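# Stand the bottle upright on the bench, shelf level

## Task

Set the bottle upright on the bench somewhere away from the rack, and make sure the shelf ends up flat, resting on all four of its pins, with its jars still upright on top of it.

## Robot and tools

Robot: two UR7e-type arms, left_arm and right_arm, each ending in a Robotiq 2F-85 two-finger gripper with a wrist camera. The left base sits near (+0.040, +0.390, 0) m and the right near (-0.038, -0.439, 0) m. A camera stand is behind the arms.

Frames: the scene frame has its origin at table-top height midway between the bases, +z up, +x outward over the table, and left_arm on the +y side (image left/right may differ). Reported positions (m), quaternions (wxyz) and velocities (m/s, rad/s) use the scene frame. Commanded offsets use each gripper's own axes: the fingers point along +z and open and close along y; a camera block sticks out about 10 cm toward the gripper's +x. end_effector_position is the point between the closed pads; closed fingertips reach about 19 mm past it.

The 18-number row (shared by execute_actions and move): one flat list covering both arms, left first. Numbers 1-9: left dx, dy, dz, rx, ry, rz, then left gripper position, force_limit, speed. Numbers 10-18: the same nine for the right arm. All lie in [-1, 1]. The six pose numbers are an offset, not a pose: they count from that arm's current Hand target, along its own axes, with 1.0 meaning 0.6 m of travel or 180 degrees of turn; rx, ry, rz form a single rotation vector. Sending six zeros re-requests the current Hand target. Gripper numbers are absolute commands, not offsets: position +1 is fully open (85 mm), the pads touch near -0.8, and -1 closes until blocked. force_limit (-1 to +1) sets motor push; speed -1 is about 20 mm/s, 0 about 85, +1 about 150. Both start at +1. Any 0 you send for a gripper is a real command, so to leave a gripper alone resend its last three numbers.

execute_actions(actions, cameras): actions is a list of actions; each action is a list of up to 15 rows, one per 1/30 s step, and a short action holds its final row for the remaining steps. Every row in an action counts from the pose at that action's start, so repeating an offset in a later action moves further. Images appear only for an empty actions list or when cameras names them.

move(target, speed, blend, stop_force, zero, blocking, cameras): drives straight paths toward target, either one 18-number row or up to 15 rows, all counted from the same starting Hand targets. speed is the path top speed in m/s (0.002 to 3.6, default 0.25), with turning capped at twice that in rad/s. blend, in m, rounds corners between listed targets; 0 means stop at each one. stop_force (3 to 120 N) ends an arm's path once its wrist sensor feels that much push; use it slowly when approaching contact, leave it out when backing off something the gripper presses on, and do not rely on it while the gripper rotates or for light loose items. zero (default true) re-zeros the sensor before the move. blocking=false returns early and cannot be combined with stop_force. Paths do not avoid obstacles or the other arm; avoid routing a gripper near its own base. The result has a 'move:' line giving the outcome (done, off_target, moving, held, fault) and which limits acted (paced = clipped, held = steps withheld).

wait(seconds 0-10), stop() to brake a running move, zoom_image(camera, region [x0,y0,x1,y1] in pixels, at most 504 each way) on the newest image, zero_wrist_force(arm), read_manual(section) for licence text, and finished_scene(scene) to end the current scene for good once the goal holds without the robot.

Cameras: cam_head_left, cam_head_right, cam_high, cam_low, cam_left_wrist, cam_right_wrist, all 672x504.

Reading results: Hand target is the last commanded pose after clipping, and the gripper often rests a little short of it; the next command asks for it again. Orientation commands are clipped to 32 degrees from the measured one per step. object_status: 0 moving, 1 blocked while opening, 2 blocked while closing (a real grip), 3 reached the requested position or pads met. position_measured is in counts: 3 fully open, about 78 = 60 mm, 130 = 40 mm, 180 = 20 mm, 230 pads touching. Wrist force and torque are in the gripper's axes, with a push from a surface showing as force into the arm. Joint torques include the arm's own weight.

What to avoid: nothing may fall off the table or be left off it. Avoid drops, releasing moving parts, slams, hard hits, and pressing past firm contact: arms are stiff, and about 150 N on an arm or reaching a joint's load limit (wrists about 18 N m) stops that arm for 10 s. Do not let the arms or grippers press on each other, nor close one gripper on the other's fingers. Avoid gripping hard on a part still resting on something, twisting or swinging heavy loads, and holding arms stretched or loaded for long, which overheats motors and brakes the arm. Fast motions overshoot and lag, so approach slowly.

Each tool is called after "Emit:" as name(argument=value, ...) on one line, values as JSON.

## Session

I'll start by looking at the scene.

Emit:
execute_actions(actions=[])

Scene clock: 0.00 s.
left_arm: end_effector_position=(+0.2556, +0.0240, +0.3240) position_measured=3 object_status=3 end_effector_quat_wxyz=(+0.256, +0.843, -0.376, +0.288) | right_arm: end_effector_position=(+0.1832, -0.3592, +0.2737) position_measured=3 object_status=3 end_effector_quat_wxyz=(-0.526, +0.061, +0.678, -0.510)
Joint positions: left_arm=[-1.544 -2.214 2.383 -2.492 -1.298 2.555] | right_arm=[3.972 -1.911 -1.792 -2.654 1.69 0.851]
Joint velocities: within noise
Joint torques (N m): no reading
Wrist force (N): no reading
Wrist torque (N m): no reading
Wrist force, peak (N): no reading
Hand target: left_arm +0.2556, +0.0240, +0.3240; +0.256, +0.843, -0.376, +0.288 | right_arm +0.1832, -0.3592, +0.2737; -0.526, +0.061, +0.678, -0.510
Tool commands: left_gripper/position=+1.0 left_gripper/force_limit=+1.0 left_gripper/speed=+1.0 right_gripper/position=+1.0 right_gripper/force_limit=+1.0 right_gripper/speed=+1.0

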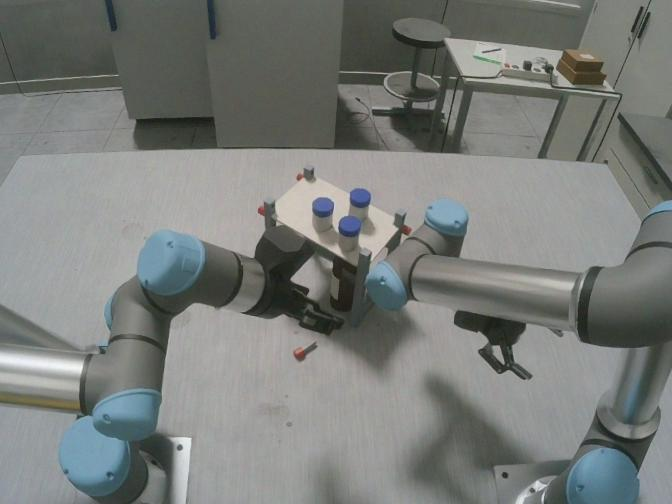

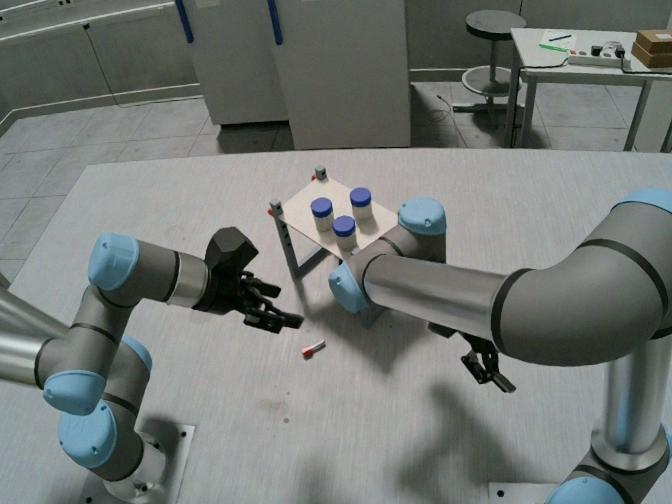

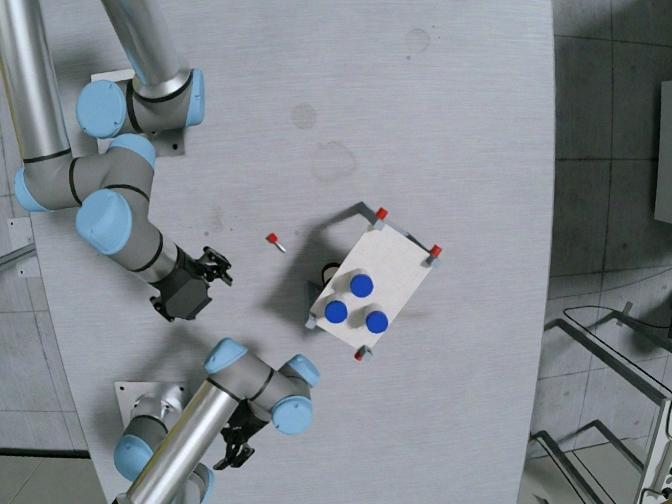

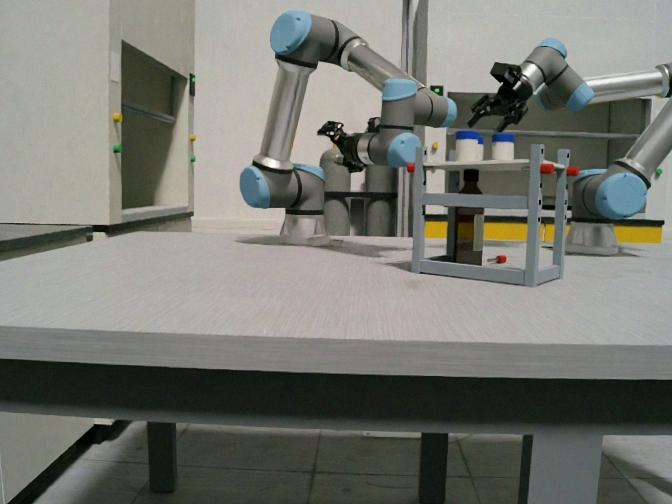

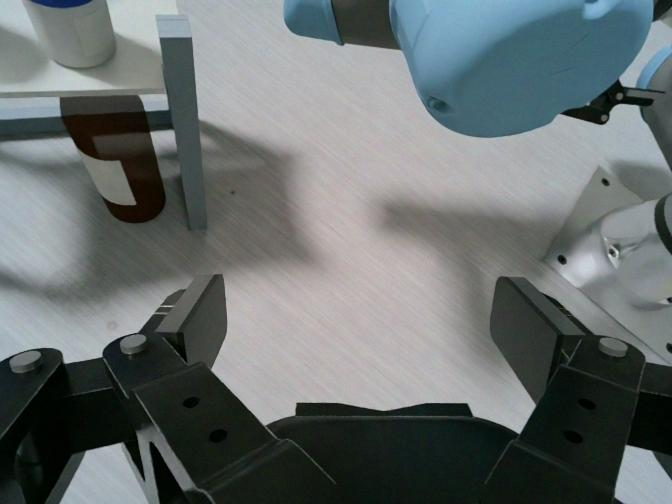

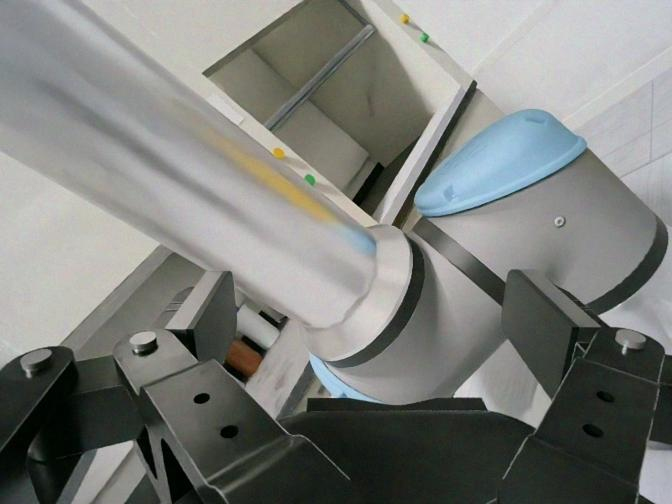

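Emit:
zoom_image(camera="cam_high", region=[240, 180, 480, 380])

Emit:
zoom_image(camera="cam_low", region=[380, 100, 620, 300])

Emit:
zoom_image(camera="cam_head_left", region=[240, 150, 480, 370])

Emit:
zoom_image(camera="cam_head_right", region=[240, 150, 480, 370])

Emit:
zoom_image(camera="cam_left_wrist", region=[0, 0, 336, 300])

Scaled by 2.100 from the camera's 672x504 image, which has a finer 960x720 frame.

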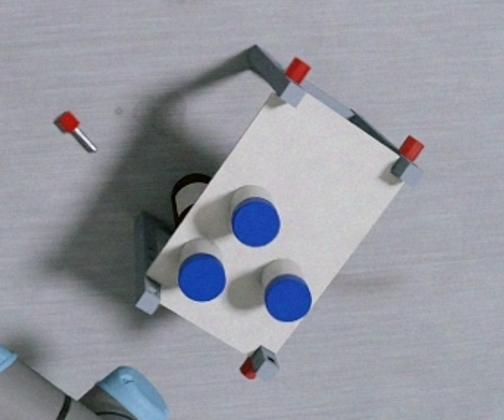

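Scaled by 2.100 from the camera's 672x504 image, which has a finer 960x720 frame.

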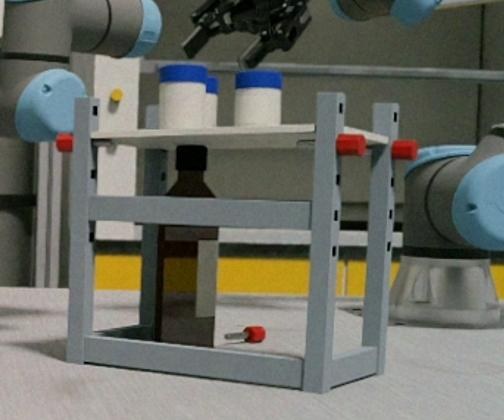

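Scaled by 2.100 from the camera's 672x504 image, which has a finer 960x720 frame.

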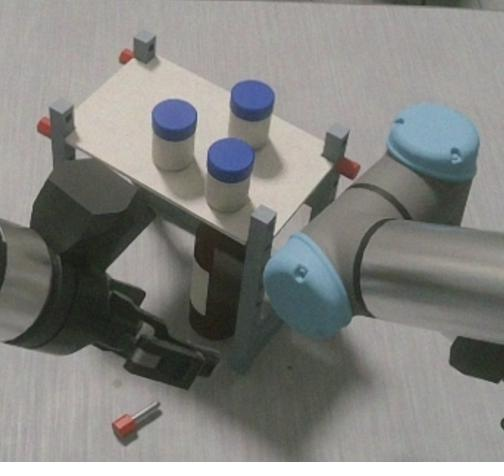

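Scaled by 2.100 from the camera's 672x504 image, which has a finer 960x720 frame.

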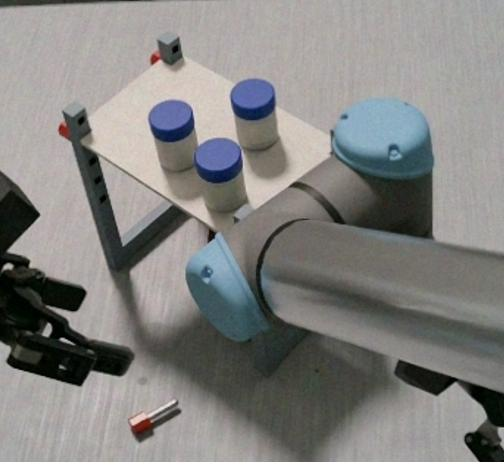

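Scaled by 1.500 from the camera's 672x504 image, which has a finer 960x720 frame.

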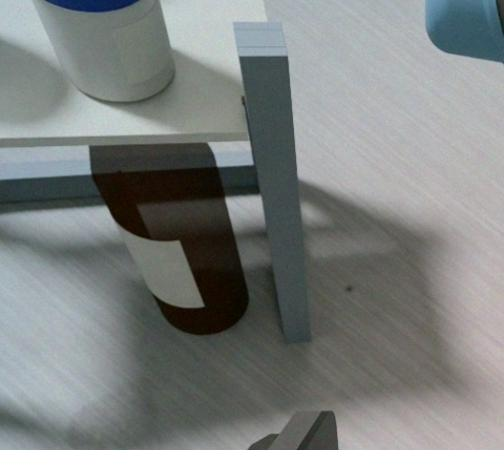

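Emit:
zoom_image(camera="cam_high", region=[290, 240, 370, 340])

Emit:
zoom_image(camera="cam_high", region=[250, 220, 310, 265])

Emit:
zoom_image(camera="cam_low", region=[400, 130, 500, 205])

Emit:
zoom_image(camera="cam_low", region=[500, 130, 600, 205])

Emit:
zoom_image(camera="cam_low", region=[400, 210, 600, 310])

Scaled by 5.040 from the camera's 672x504 image, which has a finer 960x720 frame.

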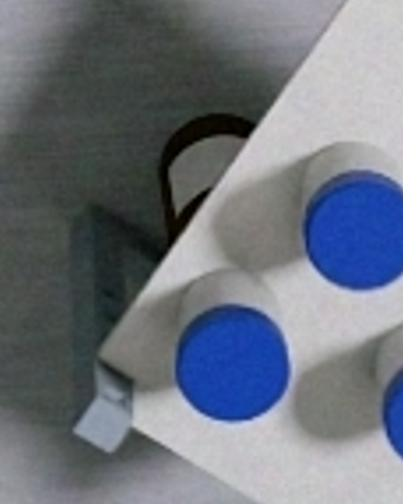

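Scaled by 8.400 from the camera's 672x504 image, which has a finer 960x720 frame.

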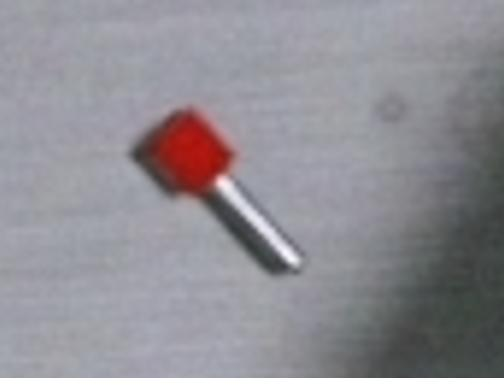

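Scaled by 5.040 from the camera's 672x504 image, which has a finer 960x720 frame.

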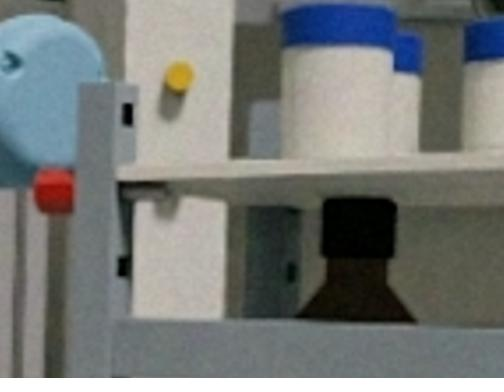

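Scaled by 5.040 from the camera's 672x504 image, which has a finer 960x720 frame.

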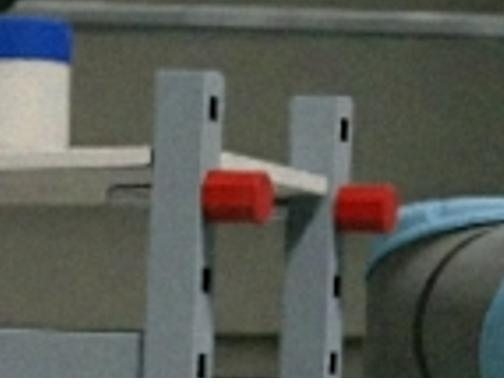

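Scaled by 2.520 from the camera's 672x504 image, which has a finer 960x720 frame.

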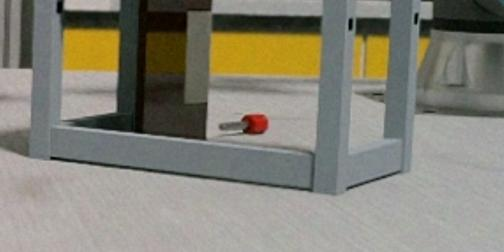

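Emit:
move(target=[-0.0597, -0.3761, -0.0680, 0.0132, -0.0861, -0.8348, 1, 1, 1, 0.1222, 0.0669, -0.2520, -0.4989, -0.1854, 0.1721, -0.15, -0.5, 0], speed=0.5, cameras=["all"])

Scene clock: 28.50 s.
left_arm: end_effector_position=(+0.4004, +0.2000, +0.2800) position_measured=3 object_status=3 end_effector_quat_wxyz=(+0.291, +0.605, +0.696, -0.253) | right_arm: end_effector_position=(+0.2500, -0.2000, +0.2799) position_measured=148 object_status=3 end_effector_quat_wxyz=(+0.000, +0.430, +0.903, +0.000)
Joint positions: left_arm=[-0.446 -1.912 2.306 -2.468 -2.209 0.825] | right_arm=[4.23 -1.234 -1.976 -1.504 1.571 1.947]
Joint torques (N m): left_arm=[2.81 -12.2 -15.12 -5.11 -0.16 -0.94] | right_arm=[3.06 11.59 29.92 4.21 -0.74 1.01]
Wrist force (N): left_arm=[-6.0 -1.0 0.4] | right_arm=[-1.2 0.7 -4.0]
Wrist torque (N m): left_arm=[-0.29 1.29 0.60] | right_arm=[0.15 -0.02 -0.07]
Wrist force, peak (N): left_arm=[-6.2 -1.1 0.6] | right_arm=[-1.3 1.0 -4.3]
Hand target: left_arm +0.4004, +0.2000, +0.2800; +0.291, +0.605, +0.696, -0.253 | right_arm +0.2500, -0.1999, +0.2799; +0.000, +0.431, +0.903, +0.000
Off the commanded pose: left_arm 0.000 m, 0 deg | right_arm 0.000 m, 0 deg.
move: done
camera_calibration:
cam_left_wrist: T_world_to_cam=[[0.986213, 0.165474, 0.00133937, -0.426955], [0.0666976, -0.404894, 0.911928, -0.183853], [0.151443, -0.899266, -0.410348, 0.36161], [0, 0, 0, 1]] pos_world=[0.378568, 0.321393, 0.316619]
cam_right_wrist: T_world_to_cam=[[0.776458, 0.63015, 0.00483335, -0.0556779], [0.586765, -0.725755, 0.359147, -0.377173], [0.229824, -0.276026, -0.933269, 0.279316], [0, 0, 0, 1]] pos_world=[0.20035, -0.161551, 0.396406]

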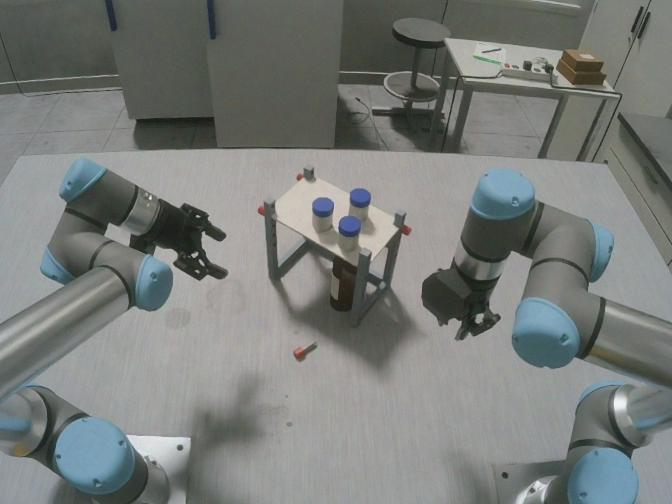

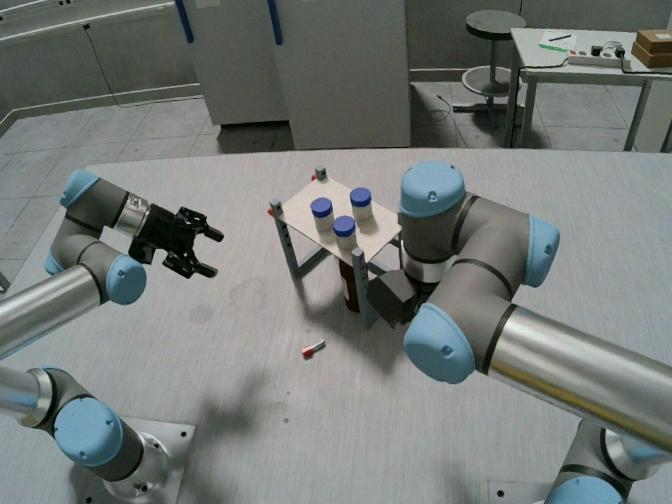

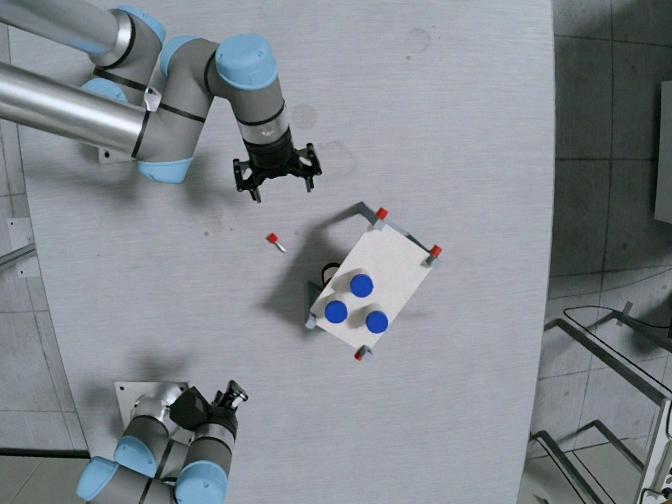

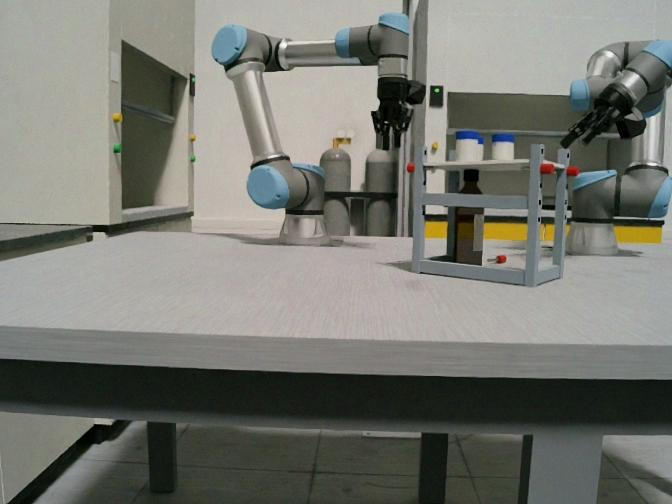

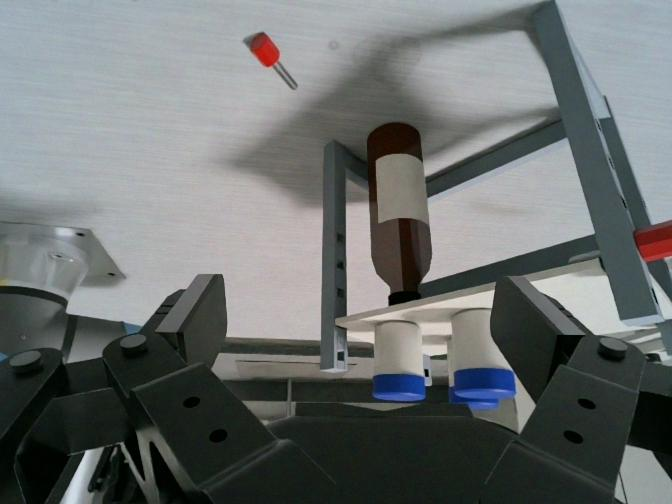

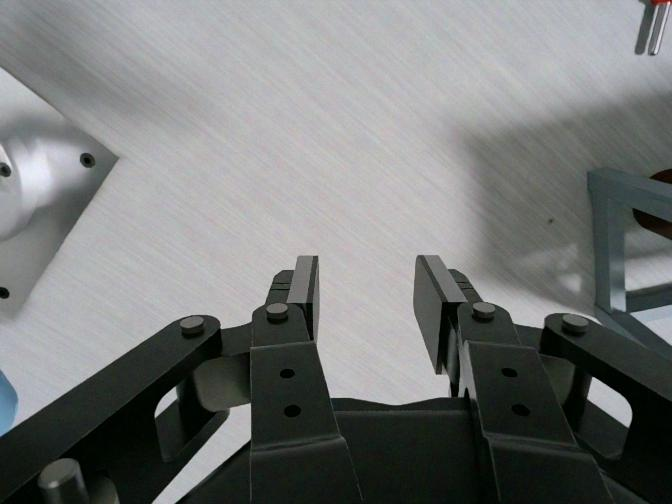

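Emit:
zoom_image(camera="cam_left_wrist", region=[310, 100, 460, 400])

Emit:
zoom_image(camera="cam_left_wrist", region=[320, 280, 450, 390])

Emit:
zoom_image(camera="cam_low", region=[400, 130, 500, 205])

Emit:
zoom_image(camera="cam_high", region=[290, 240, 370, 340])

Scaled by 1.680 from the camera's 672x504 image, which has a finer 960x720 frame.

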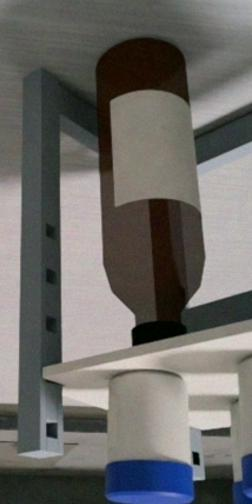

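Scaled by 3.877 from the camera's 672x504 image, which has a finer 960x720 frame.

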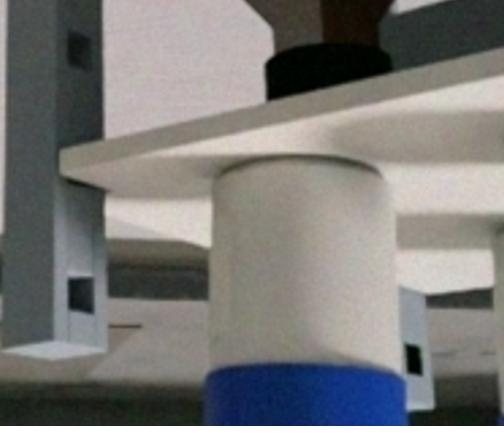

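Scaled by 5.040 from the camera's 672x504 image, which has a finer 960x720 frame.

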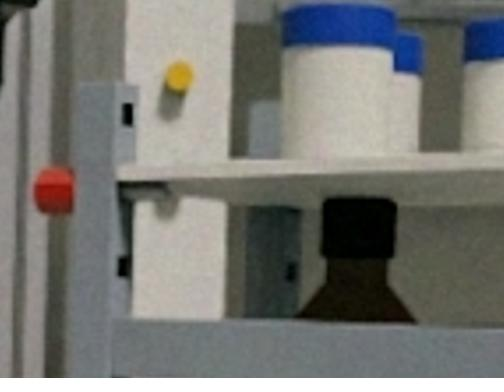

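Scaled by 5.040 from the camera's 672x504 image, which has a finer 960x720 frame.

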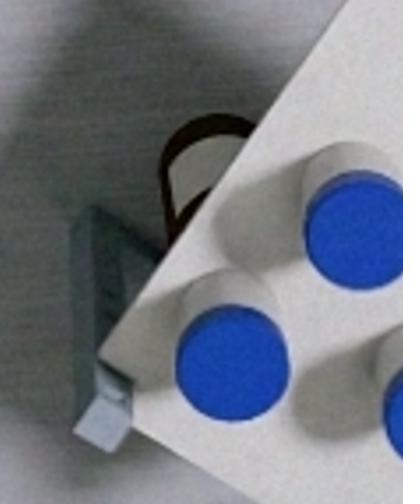

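Emit:
zoom_image(camera="cam_left_wrist", region=[310, 120, 370, 165])

Emit:
zoom_image(camera="cam_left_wrist", region=[355, 110, 445, 178])

Emit:
zoom_image(camera="cam_left_wrist", region=[315, 285, 395, 345])

Emit:
zoom_image(camera="cam_left_wrist", region=[520, 0, 672, 114])

Emit:
zoom_image(camera="cam_left_wrist", region=[550, 180, 672, 340])

Emit:
zoom_image(camera="cam_left_wrist", region=[230, 20, 310, 100])

Scaled by 8.400 from the camera's 672x504 image, which has a finer 960x720 frame.

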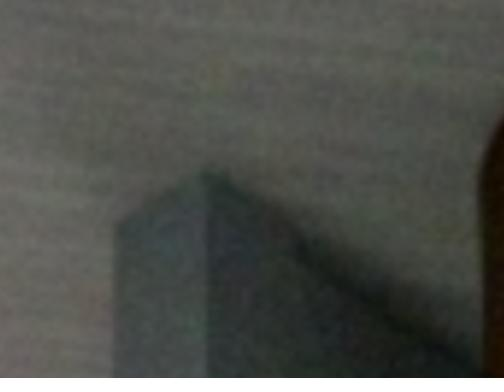

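Scaled by 5.600 from the camera's 672x504 image, which has a finer 960x720 frame.

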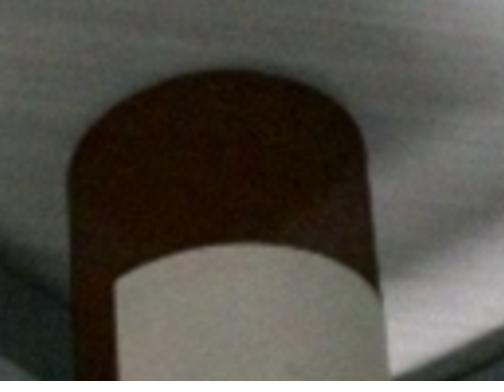

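Scaled by 6.300 from the camera's 672x504 image, which has a finer 960x720 frame.

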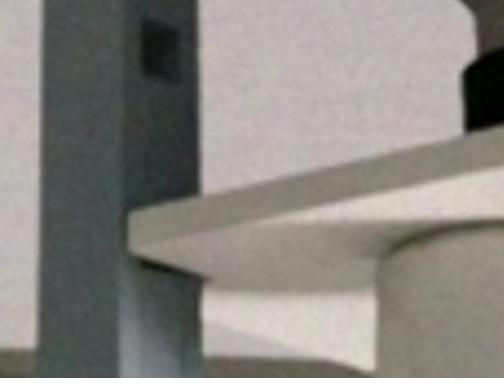

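Scaled by 3.316 from the camera's 672x504 image, which has a finer 960x720 frame.

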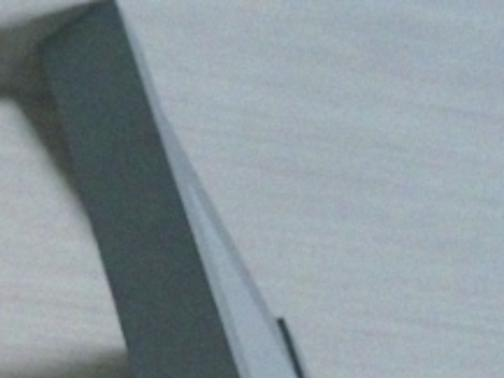

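Scaled by 3.150 from the camera's 672x504 image, which has a finer 960x720 frame.

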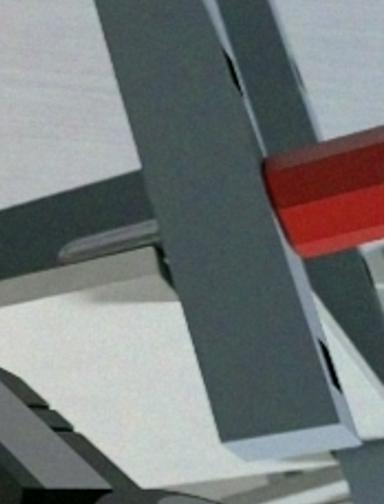

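Scaled by 6.300 from the camera's 672x504 image, which has a finer 960x720 frame.

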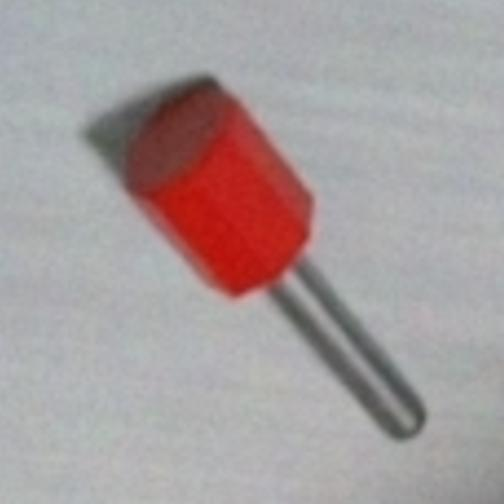

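Emit:
move(target=[0.0840, 0.1078, 0.1758, 0, -0.1372, 0, 0.68, -0.5, 0, 0.2201, 0.4035, 0.2, 0, 0, 0, -0.15, -0.5, 0], speed=0.4, cameras=["cam_left_wrist", "cam_right_wrist", "cam_high", "cam_head_right"])

Scene clock: 45.10 s.
left_arm: end_effector_position=(+0.4699, +0.1699, +0.1699) position_measured=44 object_status=3 end_effector_quat_wxyz=(+0.433, +0.537, +0.618, -0.376) end_effector_velocity=(-0.001, -0.001, +0.000) end_effector_angular_velocity=(-0.002, +0.000, -0.001) | right_arm: end_effector_position=(+0.3550, +0.0549, +0.1597) position_measured=148 object_status=3 end_effector_quat_wxyz=(+0.000, +0.431, +0.903, +0.000)
Joint positions: left_arm=[-0.304 -1.151 2.37 -3.649 -2.591 0.634] | right_arm=[4.284 -1.938 -1.576 -1.2 1.571 2.002]
Joint velocities: left_arm=[-0.001 0.002 0.001 -0.006 -0.001 -0.003] | right_arm=[within noise]
Joint torques (N m): left_arm=[-5.94 -22 -12.03 -5.24 -3.22 -0.94] | right_arm=[-6.91 33.88 33.22 5.43 1.42 -2.1]
Wrist force (N): left_arm=[-6.3 -0.5 2.3] | right_arm=[-1.0 1.0 -3.4]
Wrist torque (N m): left_arm=[-0.15 1.39 0.66] | right_arm=[0.25 -0.03 -0.07]
Wrist force, peak (N): left_arm=[-7.7 -1.5 -0.4] | right_arm=[-2.5 -1.8 -5.8]
Hand target: left_arm +0.4699, +0.1699, +0.1700; +0.433, +0.537, +0.618, -0.376 | right_arm +0.3551, +0.0550, +0.1598; +0.000, +0.431, +0.903, +0.000
Off the commanded pose: left_arm 0.000 m, 0 deg | right_arm 0.000 m, 0 deg.
move: done
camera_calibration:
cam_left_wrist: T_world_to_cam=[[0.986458, 0.163706, -0.0100926, -0.488249], [0.00868018, 0.00934052, 0.999919, -0.158276], [0.163787, -0.986465, 0.00779302, 0.216884], [0, 0, 0, 1]] pos_world=[0.447488, 0.295356, 0.151646]
cam_right_wrist: T_world_to_cam=[[0.776505, 0.630091, 0.00502831, -0.297313], [0.586629, -0.725811, 0.359257, -0.210638], [0.230014, -0.276015, -0.933225, 0.213386], [0, 0, 0, 1]] pos_world=[0.30535, 0.093349, 0.276305]
Images, in order (width x height): cam_head_right 672x504, cam_high 672x504, cam_left_wrist 672x504, cam_right_wrist 672x504.

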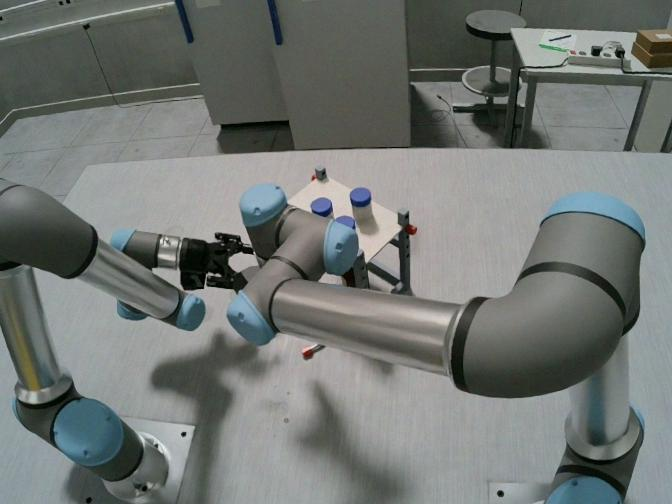

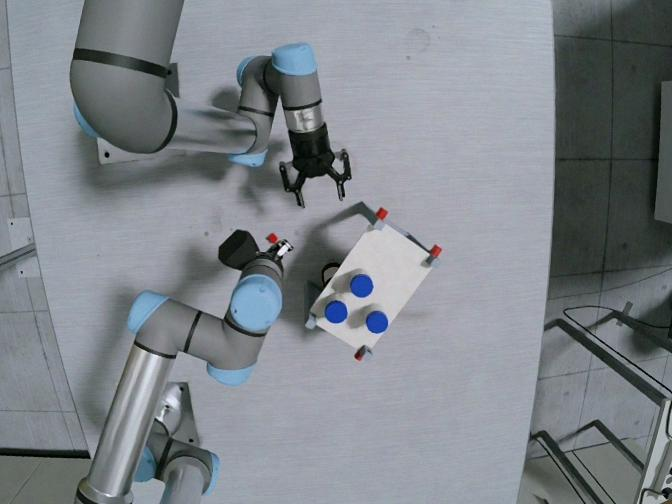

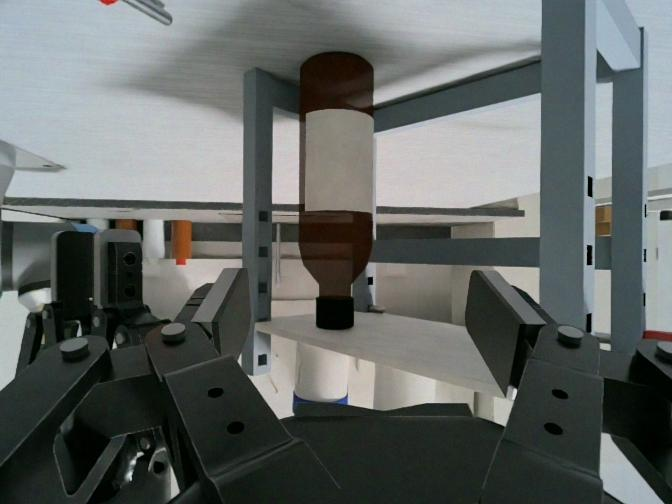

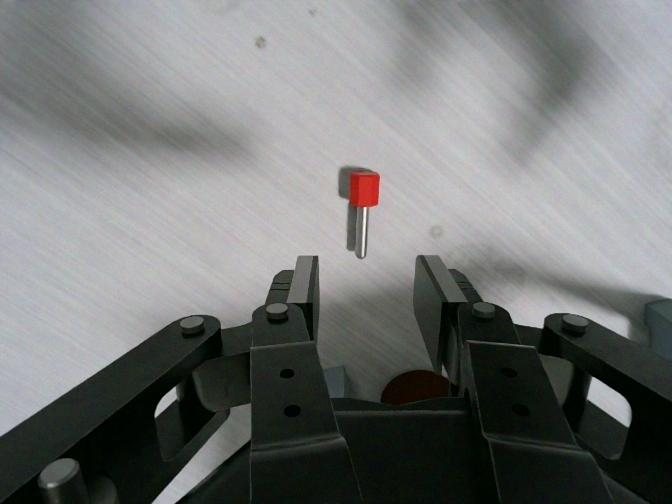

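Emit:
zoom_image(camera="cam_right_wrist", region=[330, 150, 410, 270])

Emit:
zoom_image(camera="cam_left_wrist", region=[235, 190, 395, 310])

Emit:
zoom_image(camera="cam_left_wrist", region=[235, 290, 395, 410])

Emit:
zoom_image(camera="cam_left_wrist", region=[230, 30, 390, 150])

Emit:
zoom_image(camera="cam_left_wrist", region=[510, 0, 672, 120])

Scaled by 4.200 from the camera's 672x504 image, which has a finer 960x720 frame.

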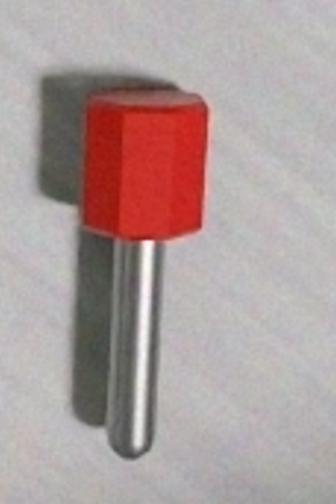

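Scaled by 3.150 from the camera's 672x504 image, which has a finer 960x720 frame.

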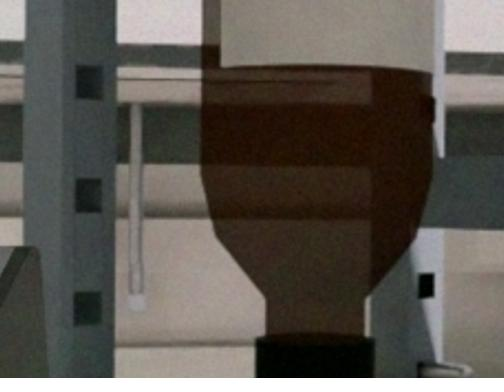

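Scaled by 3.150 from the camera's 672x504 image, which has a finer 960x720 frame.

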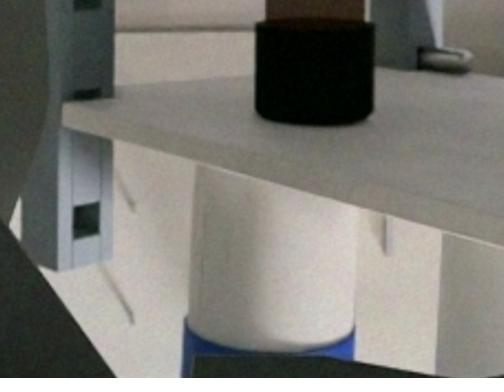

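Scaled by 3.150 from the camera's 672x504 image, which has a finer 960x720 frame.

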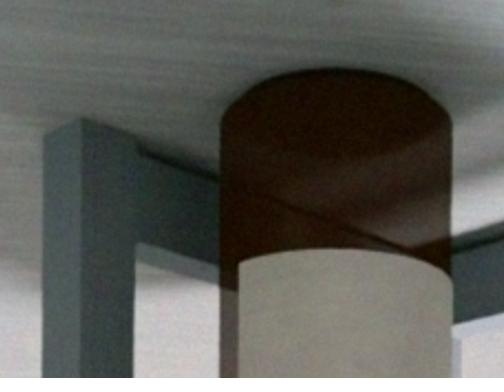

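Scaled by 3.111 from the camera's 672x504 image, which has a finer 960x720 frame.

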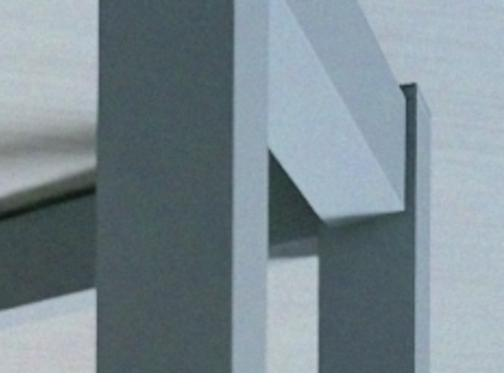

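Emit:
move(target=[0, 0, 0, 0, 0, 0, 0.68, -0.5, 0, 0.0076, 0.0081, 0.1912, 0, 0, -0.0022, -0.15, -0.5, 0], speed=0.2, cameras=["cam_left_wrist", "cam_right_wrist"])

Scene clock: 51.77 s.
left_arm: end_effector_position=(+0.4699, +0.1699, +0.1700) position_measured=44 object_status=3 end_effector_quat_wxyz=(+0.433, +0.537, +0.618, -0.376) | right_arm: end_effector_position=(+0.3559, +0.0615, +0.0451) position_measured=148 object_status=3 end_effector_quat_wxyz=(+0.000, +0.427, +0.904, +0.000)
Joint positions: left_arm=[-0.304 -1.151 2.37 -3.649 -2.591 0.634] | right_arm=[4.288 -2.08 -1.693 -0.94 1.571 1.998]
Joint torques (N m): left_arm=[-8.02 -20.91 -15.37 -5.1 -3.26 -0.99] | right_arm=[-2.72 36.57 21.87 4.83 -1.2 -0.87]
Wrist force (N): left_arm=[-6.4 -0.7 2.4] | right_arm=[-0.7 0.5 -3.5]
Wrist torque (N m): left_arm=[-0.18 1.41 0.66] | right_arm=[0.19 -0.12 -0.09]
Wrist force, peak (N): left_arm=[-6.4 -0.8 2.4] | right_arm=[-0.8 0.5 -6.3]
Hand target: left_arm +0.4699, +0.1699, +0.1700; +0.433, +0.537, +0.618, -0.376 | right_arm +0.3560, +0.0615, +0.0450; +0.000, +0.427, +0.904, +0.000
Off the commanded pose: left_arm 0.000 m, 0 deg | right_arm 0.000 m, 0 deg.
move: done
camera_calibration:
cam_left_wrist: T_world_to_cam=[[0.986475, 0.163607, -0.0100259, -0.488219], [0.00858253, 0.00952687, 0.999918, -0.158388], [0.163689, -0.98648, 0.00799385, 0.216801], [0, 0, 0, 1]] pos_world=[0.447487, 0.295255, 0.151747]
cam_right_wrist: T_world_to_cam=[[0.772062, 0.635526, 0.00510765, -0.300364], [0.591721, -0.721732, 0.359123, -0.167219], [0.231918, -0.274243, -0.933276, 0.107276], [0, 0, 0, 1]] pos_world=[0.305968, 0.0996218, 0.161705]
Images, in order (width x height): cam_left_wrist 672x504, cam_right_wrist 672x504.

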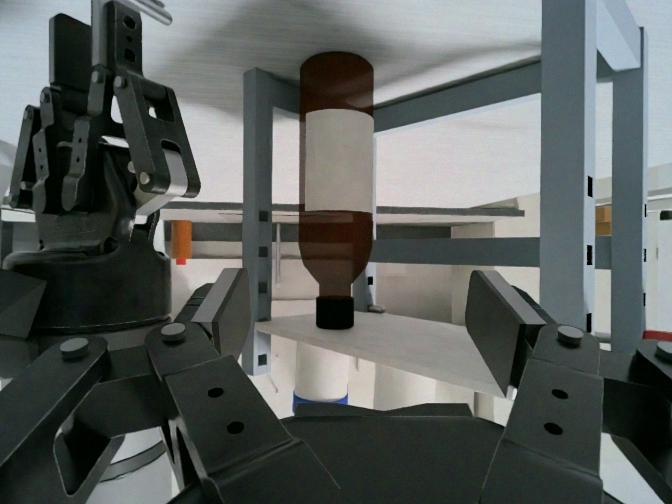

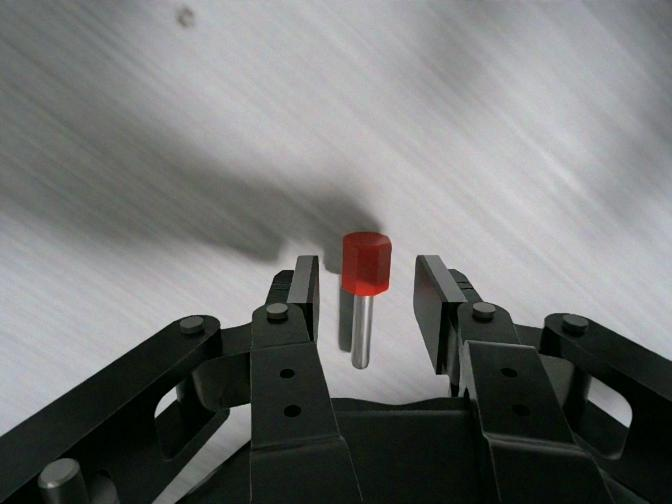

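Emit:
zoom_image(camera="cam_right_wrist", region=[300, 215, 440, 385])

Scaled by 2.965 from the camera's 672x504 image, which has a finer 960x720 frame.

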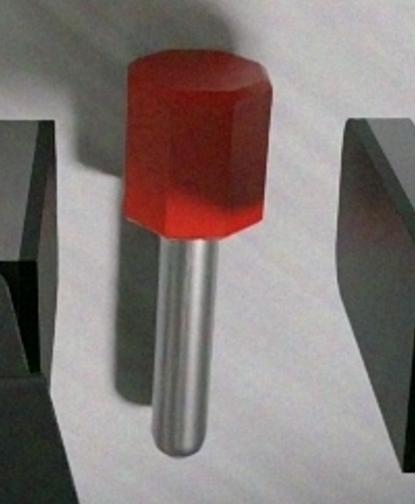

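Emit:
move(target=[[0, 0, 0, 0, 0, 0, 0.68, -0.5, 0, 0.00583, 0, 0.0167, 0, 0, 0, -0.15, -0.5, 0], [0, 0, 0, 0, 0, 0, 0.68, -0.5, 0, 0.00583, 0, 0.0425, 0, 0, 0, -0.15, -0.5, 0]], speed=[0.08, 0.04], stop_force=8, cameras=["cam_right_wrist", "cam_left_wrist"])

Scene clock: 56.10 s.
left_arm: end_effector_position=(+0.4699, +0.1699, +0.1700) position_measured=44 object_status=3 end_effector_quat_wxyz=(+0.433, +0.537, +0.618, -0.376) | right_arm: end_effector_position=(+0.3537, +0.0642, +0.0193) position_measured=148 object_status=3 end_effector_quat_wxyz=(+0.000, +0.427, +0.904, +0.000)
Joint positions: left_arm=[-0.304 -1.151 2.37 -3.649 -2.591 0.634] | right_arm=[4.293 -2.119 -1.71 -0.883 1.571 2.003]
Joint torques (N m): left_arm=[-8.98 -22.23 -15.57 -5.02 -3.19 -0.89] | right_arm=[-1.64 44.2 9.47 1.17 -1.14 -1.55]
Wrist force (N): left_arm=[-6.4 -0.5 2.3] | right_arm=[-1.4 -3.2 -12.4]
Wrist torque (N m): left_arm=[-0.15 1.40 0.66] | right_arm=[0.10 -0.12 -0.06]
Wrist force, peak (N): left_arm=[-6.5 -0.7 2.5] | right_arm=[-2.2 -4.8 -18.4]
Hand target: left_arm +0.4699, +0.1699, +0.1700; +0.433, +0.537, +0.618, -0.376 | right_arm +0.3537, +0.0642, +0.0193; +0.000, +0.427, +0.904, +0.000
Off the commanded pose: left_arm 0.000 m, 0 deg | right_arm 0.000 m, 0 deg.
move: contact (right_arm)
camera_calibration:
cam_left_wrist: T_world_to_cam=[[0.986475, 0.163607, -0.0100259, -0.488219], [0.00858253, 0.00952687, 0.999918, -0.158388], [0.163689, -0.98648, 0.00799385, 0.216801], [0, 0, 0, 1]] pos_world=[0.447487, 0.295255, 0.151747]
cam_right_wrist: T_world_to_cam=[[0.772128, 0.635446, 0.00522944, -0.300291], [0.591598, -0.721805, 0.359179, -0.154761], [0.232013, -0.274238, -0.933254, 0.0842718], [0, 0, 0, 1]] pos_world=[0.303867, 0.102222, 0.135804]
Images, in order (width x height): cam_left_wrist 672x504, cam_right_wrist 672x504.

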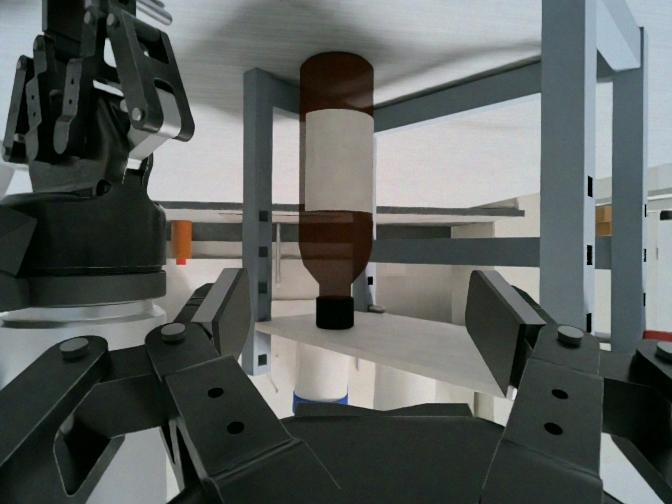

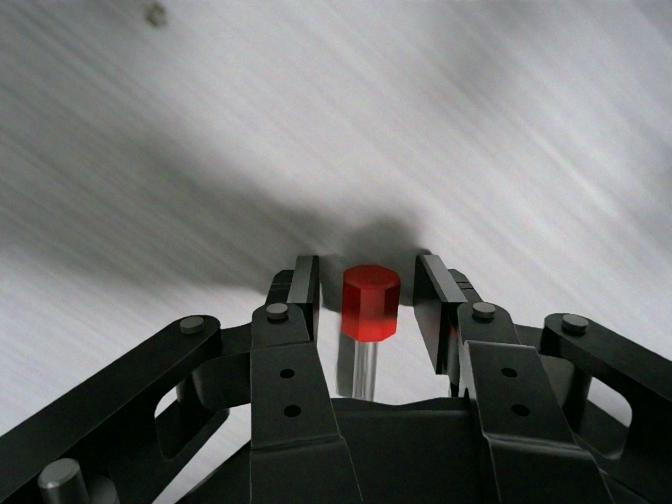

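Emit:
move(target=[[0, 0, 0, 0, 0, 0, 0.68, -0.5, 0, 0, 0.0025, -0.00383, 0, 0, 0, -0.15, -0.5, 0], [0, 0, 0, 0, 0, 0, 0.68, -0.5, 0, 0, 0.0025, -0.00383, 0, 0, 0, -1, -0.6, -1], [0, 0, 0, 0, 0, 0, 0.68, -0.5, 0, 0, 0.0025, -0.17, 0, 0, 0, -1, -0.6, -1]], speed=[0.1, 0.1, 0.2], cameras=["cam_right_wrist", "cam_left_wrist"])

Scene clock: 59.47 s.
left_arm: end_effector_position=(+0.4699, +0.1699, +0.1700) position_measured=44 object_status=3 end_effector_quat_wxyz=(+0.433, +0.537, +0.618, -0.376) | right_arm: end_effector_position=(+0.3549, +0.0652, +0.1212) position_measured=186 object_status=2 end_effector_quat_wxyz=(+0.000, +0.427, +0.904, +0.000)
Joint positions: left_arm=[-0.304 -1.151 2.37 -3.649 -2.591 0.634] | right_arm=[4.292 -1.992 -1.604 -1.117 1.571 2.002]
Joint torques (N m): left_arm=[-8.77 -22.36 -15.04 -5.14 -3.36 -0.79] | right_arm=[5.8 48.08 26.13 1.55 -0.11 -0.3]
Wrist force (N): left_arm=[-6.2 -0.5 2.2] | right_arm=[-1.0 0.8 -2.9]
Wrist torque (N m): left_arm=[-0.14 1.37 0.66] | right_arm=[0.25 -0.05 -0.08]
Wrist force, peak (N): left_arm=[-6.6 -0.6 2.3] | right_arm=[-1.4 -3.2 -12.4]
Hand target: left_arm +0.4699, +0.1699, +0.1700; +0.433, +0.537, +0.618, -0.376 | right_arm +0.3549, +0.0652, +0.1213; +0.000, +0.427, +0.904, +0.000
Off the commanded pose: left_arm 0.000 m, 0 deg | right_arm 0.000 m, 0 deg.
move: done
camera_calibration:
cam_left_wrist: T_world_to_cam=[[0.986475, 0.163607, -0.0100259, -0.488219], [0.00858253, 0.00952687, 0.999918, -0.158388], [0.163689, -0.98648, 0.00799385, 0.216801], [0, 0, 0, 1]] pos_world=[0.447487, 0.295255, 0.151747]
cam_right_wrist: T_world_to_cam=[[0.772128, 0.635446, 0.00522954, -0.302309], [0.591598, -0.721805, 0.359179, -0.19129], [0.232013, -0.274238, -0.933254, 0.179389], [0, 0, 0, 1]] pos_world=[0.304967, 0.103222, 0.237704]
Images, in order (width x height): cam_left_wrist 672x504, cam_right_wrist 672x504.

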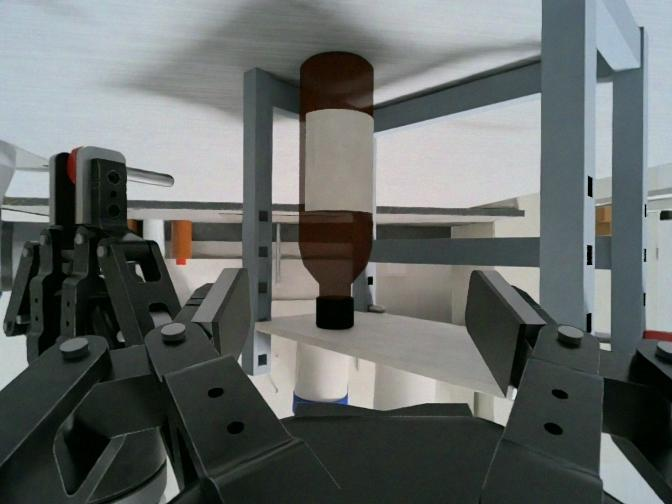

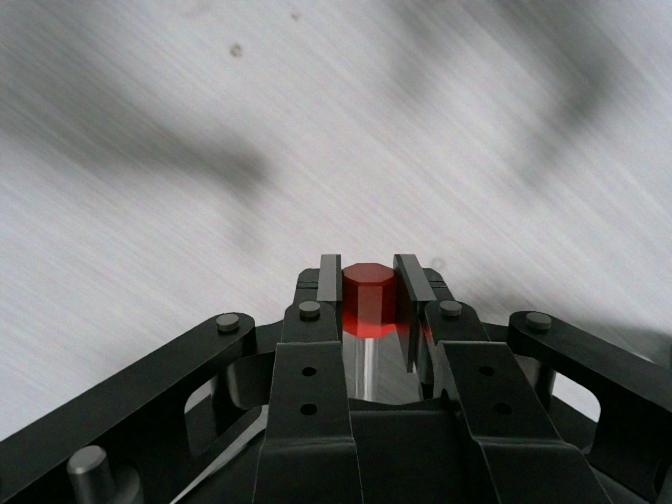

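Emit:
zoom_image(camera="cam_left_wrist", region=[0, 120, 200, 270])

Emit:
zoom_image(camera="cam_right_wrist", region=[310, 240, 430, 410])

Scaled by 2.520 from the camera's 672x504 image, which has a finer 960x720 frame.

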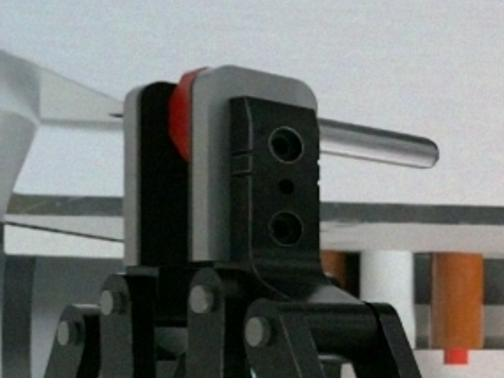

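Scaled by 2.965 from the camera's 672x504 image, which has a finer 960x720 frame.

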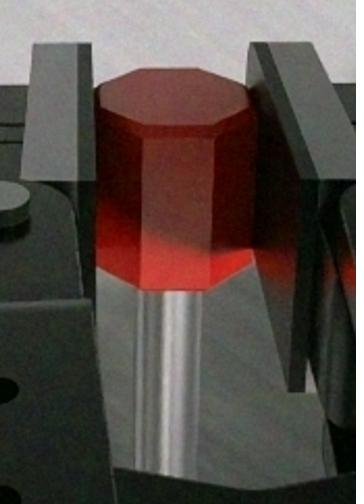

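Emit:
zoom_image(camera="cam_left_wrist", region=[40, 140, 184, 248])

Emit:
zoom_image(camera="cam_left_wrist", region=[120, 160, 180, 200])

Scaled by 3.500 from the camera's 672x504 image, which has a finer 960x720 frame.

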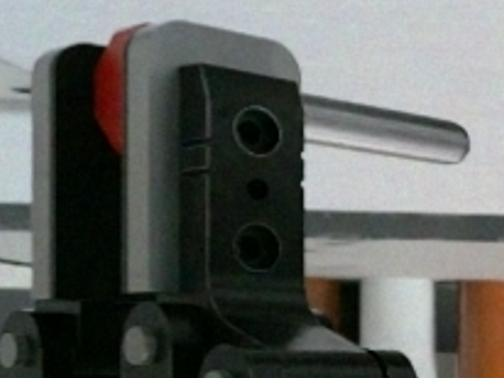

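Scaled by 8.400 from the camera's 672x504 image, which has a finer 960x720 frame.

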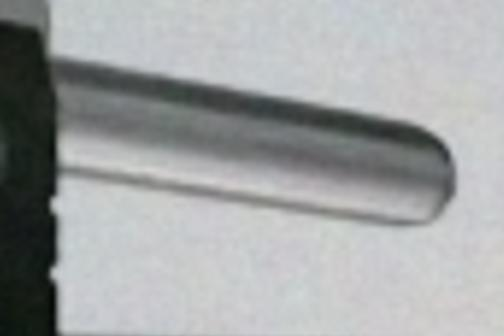

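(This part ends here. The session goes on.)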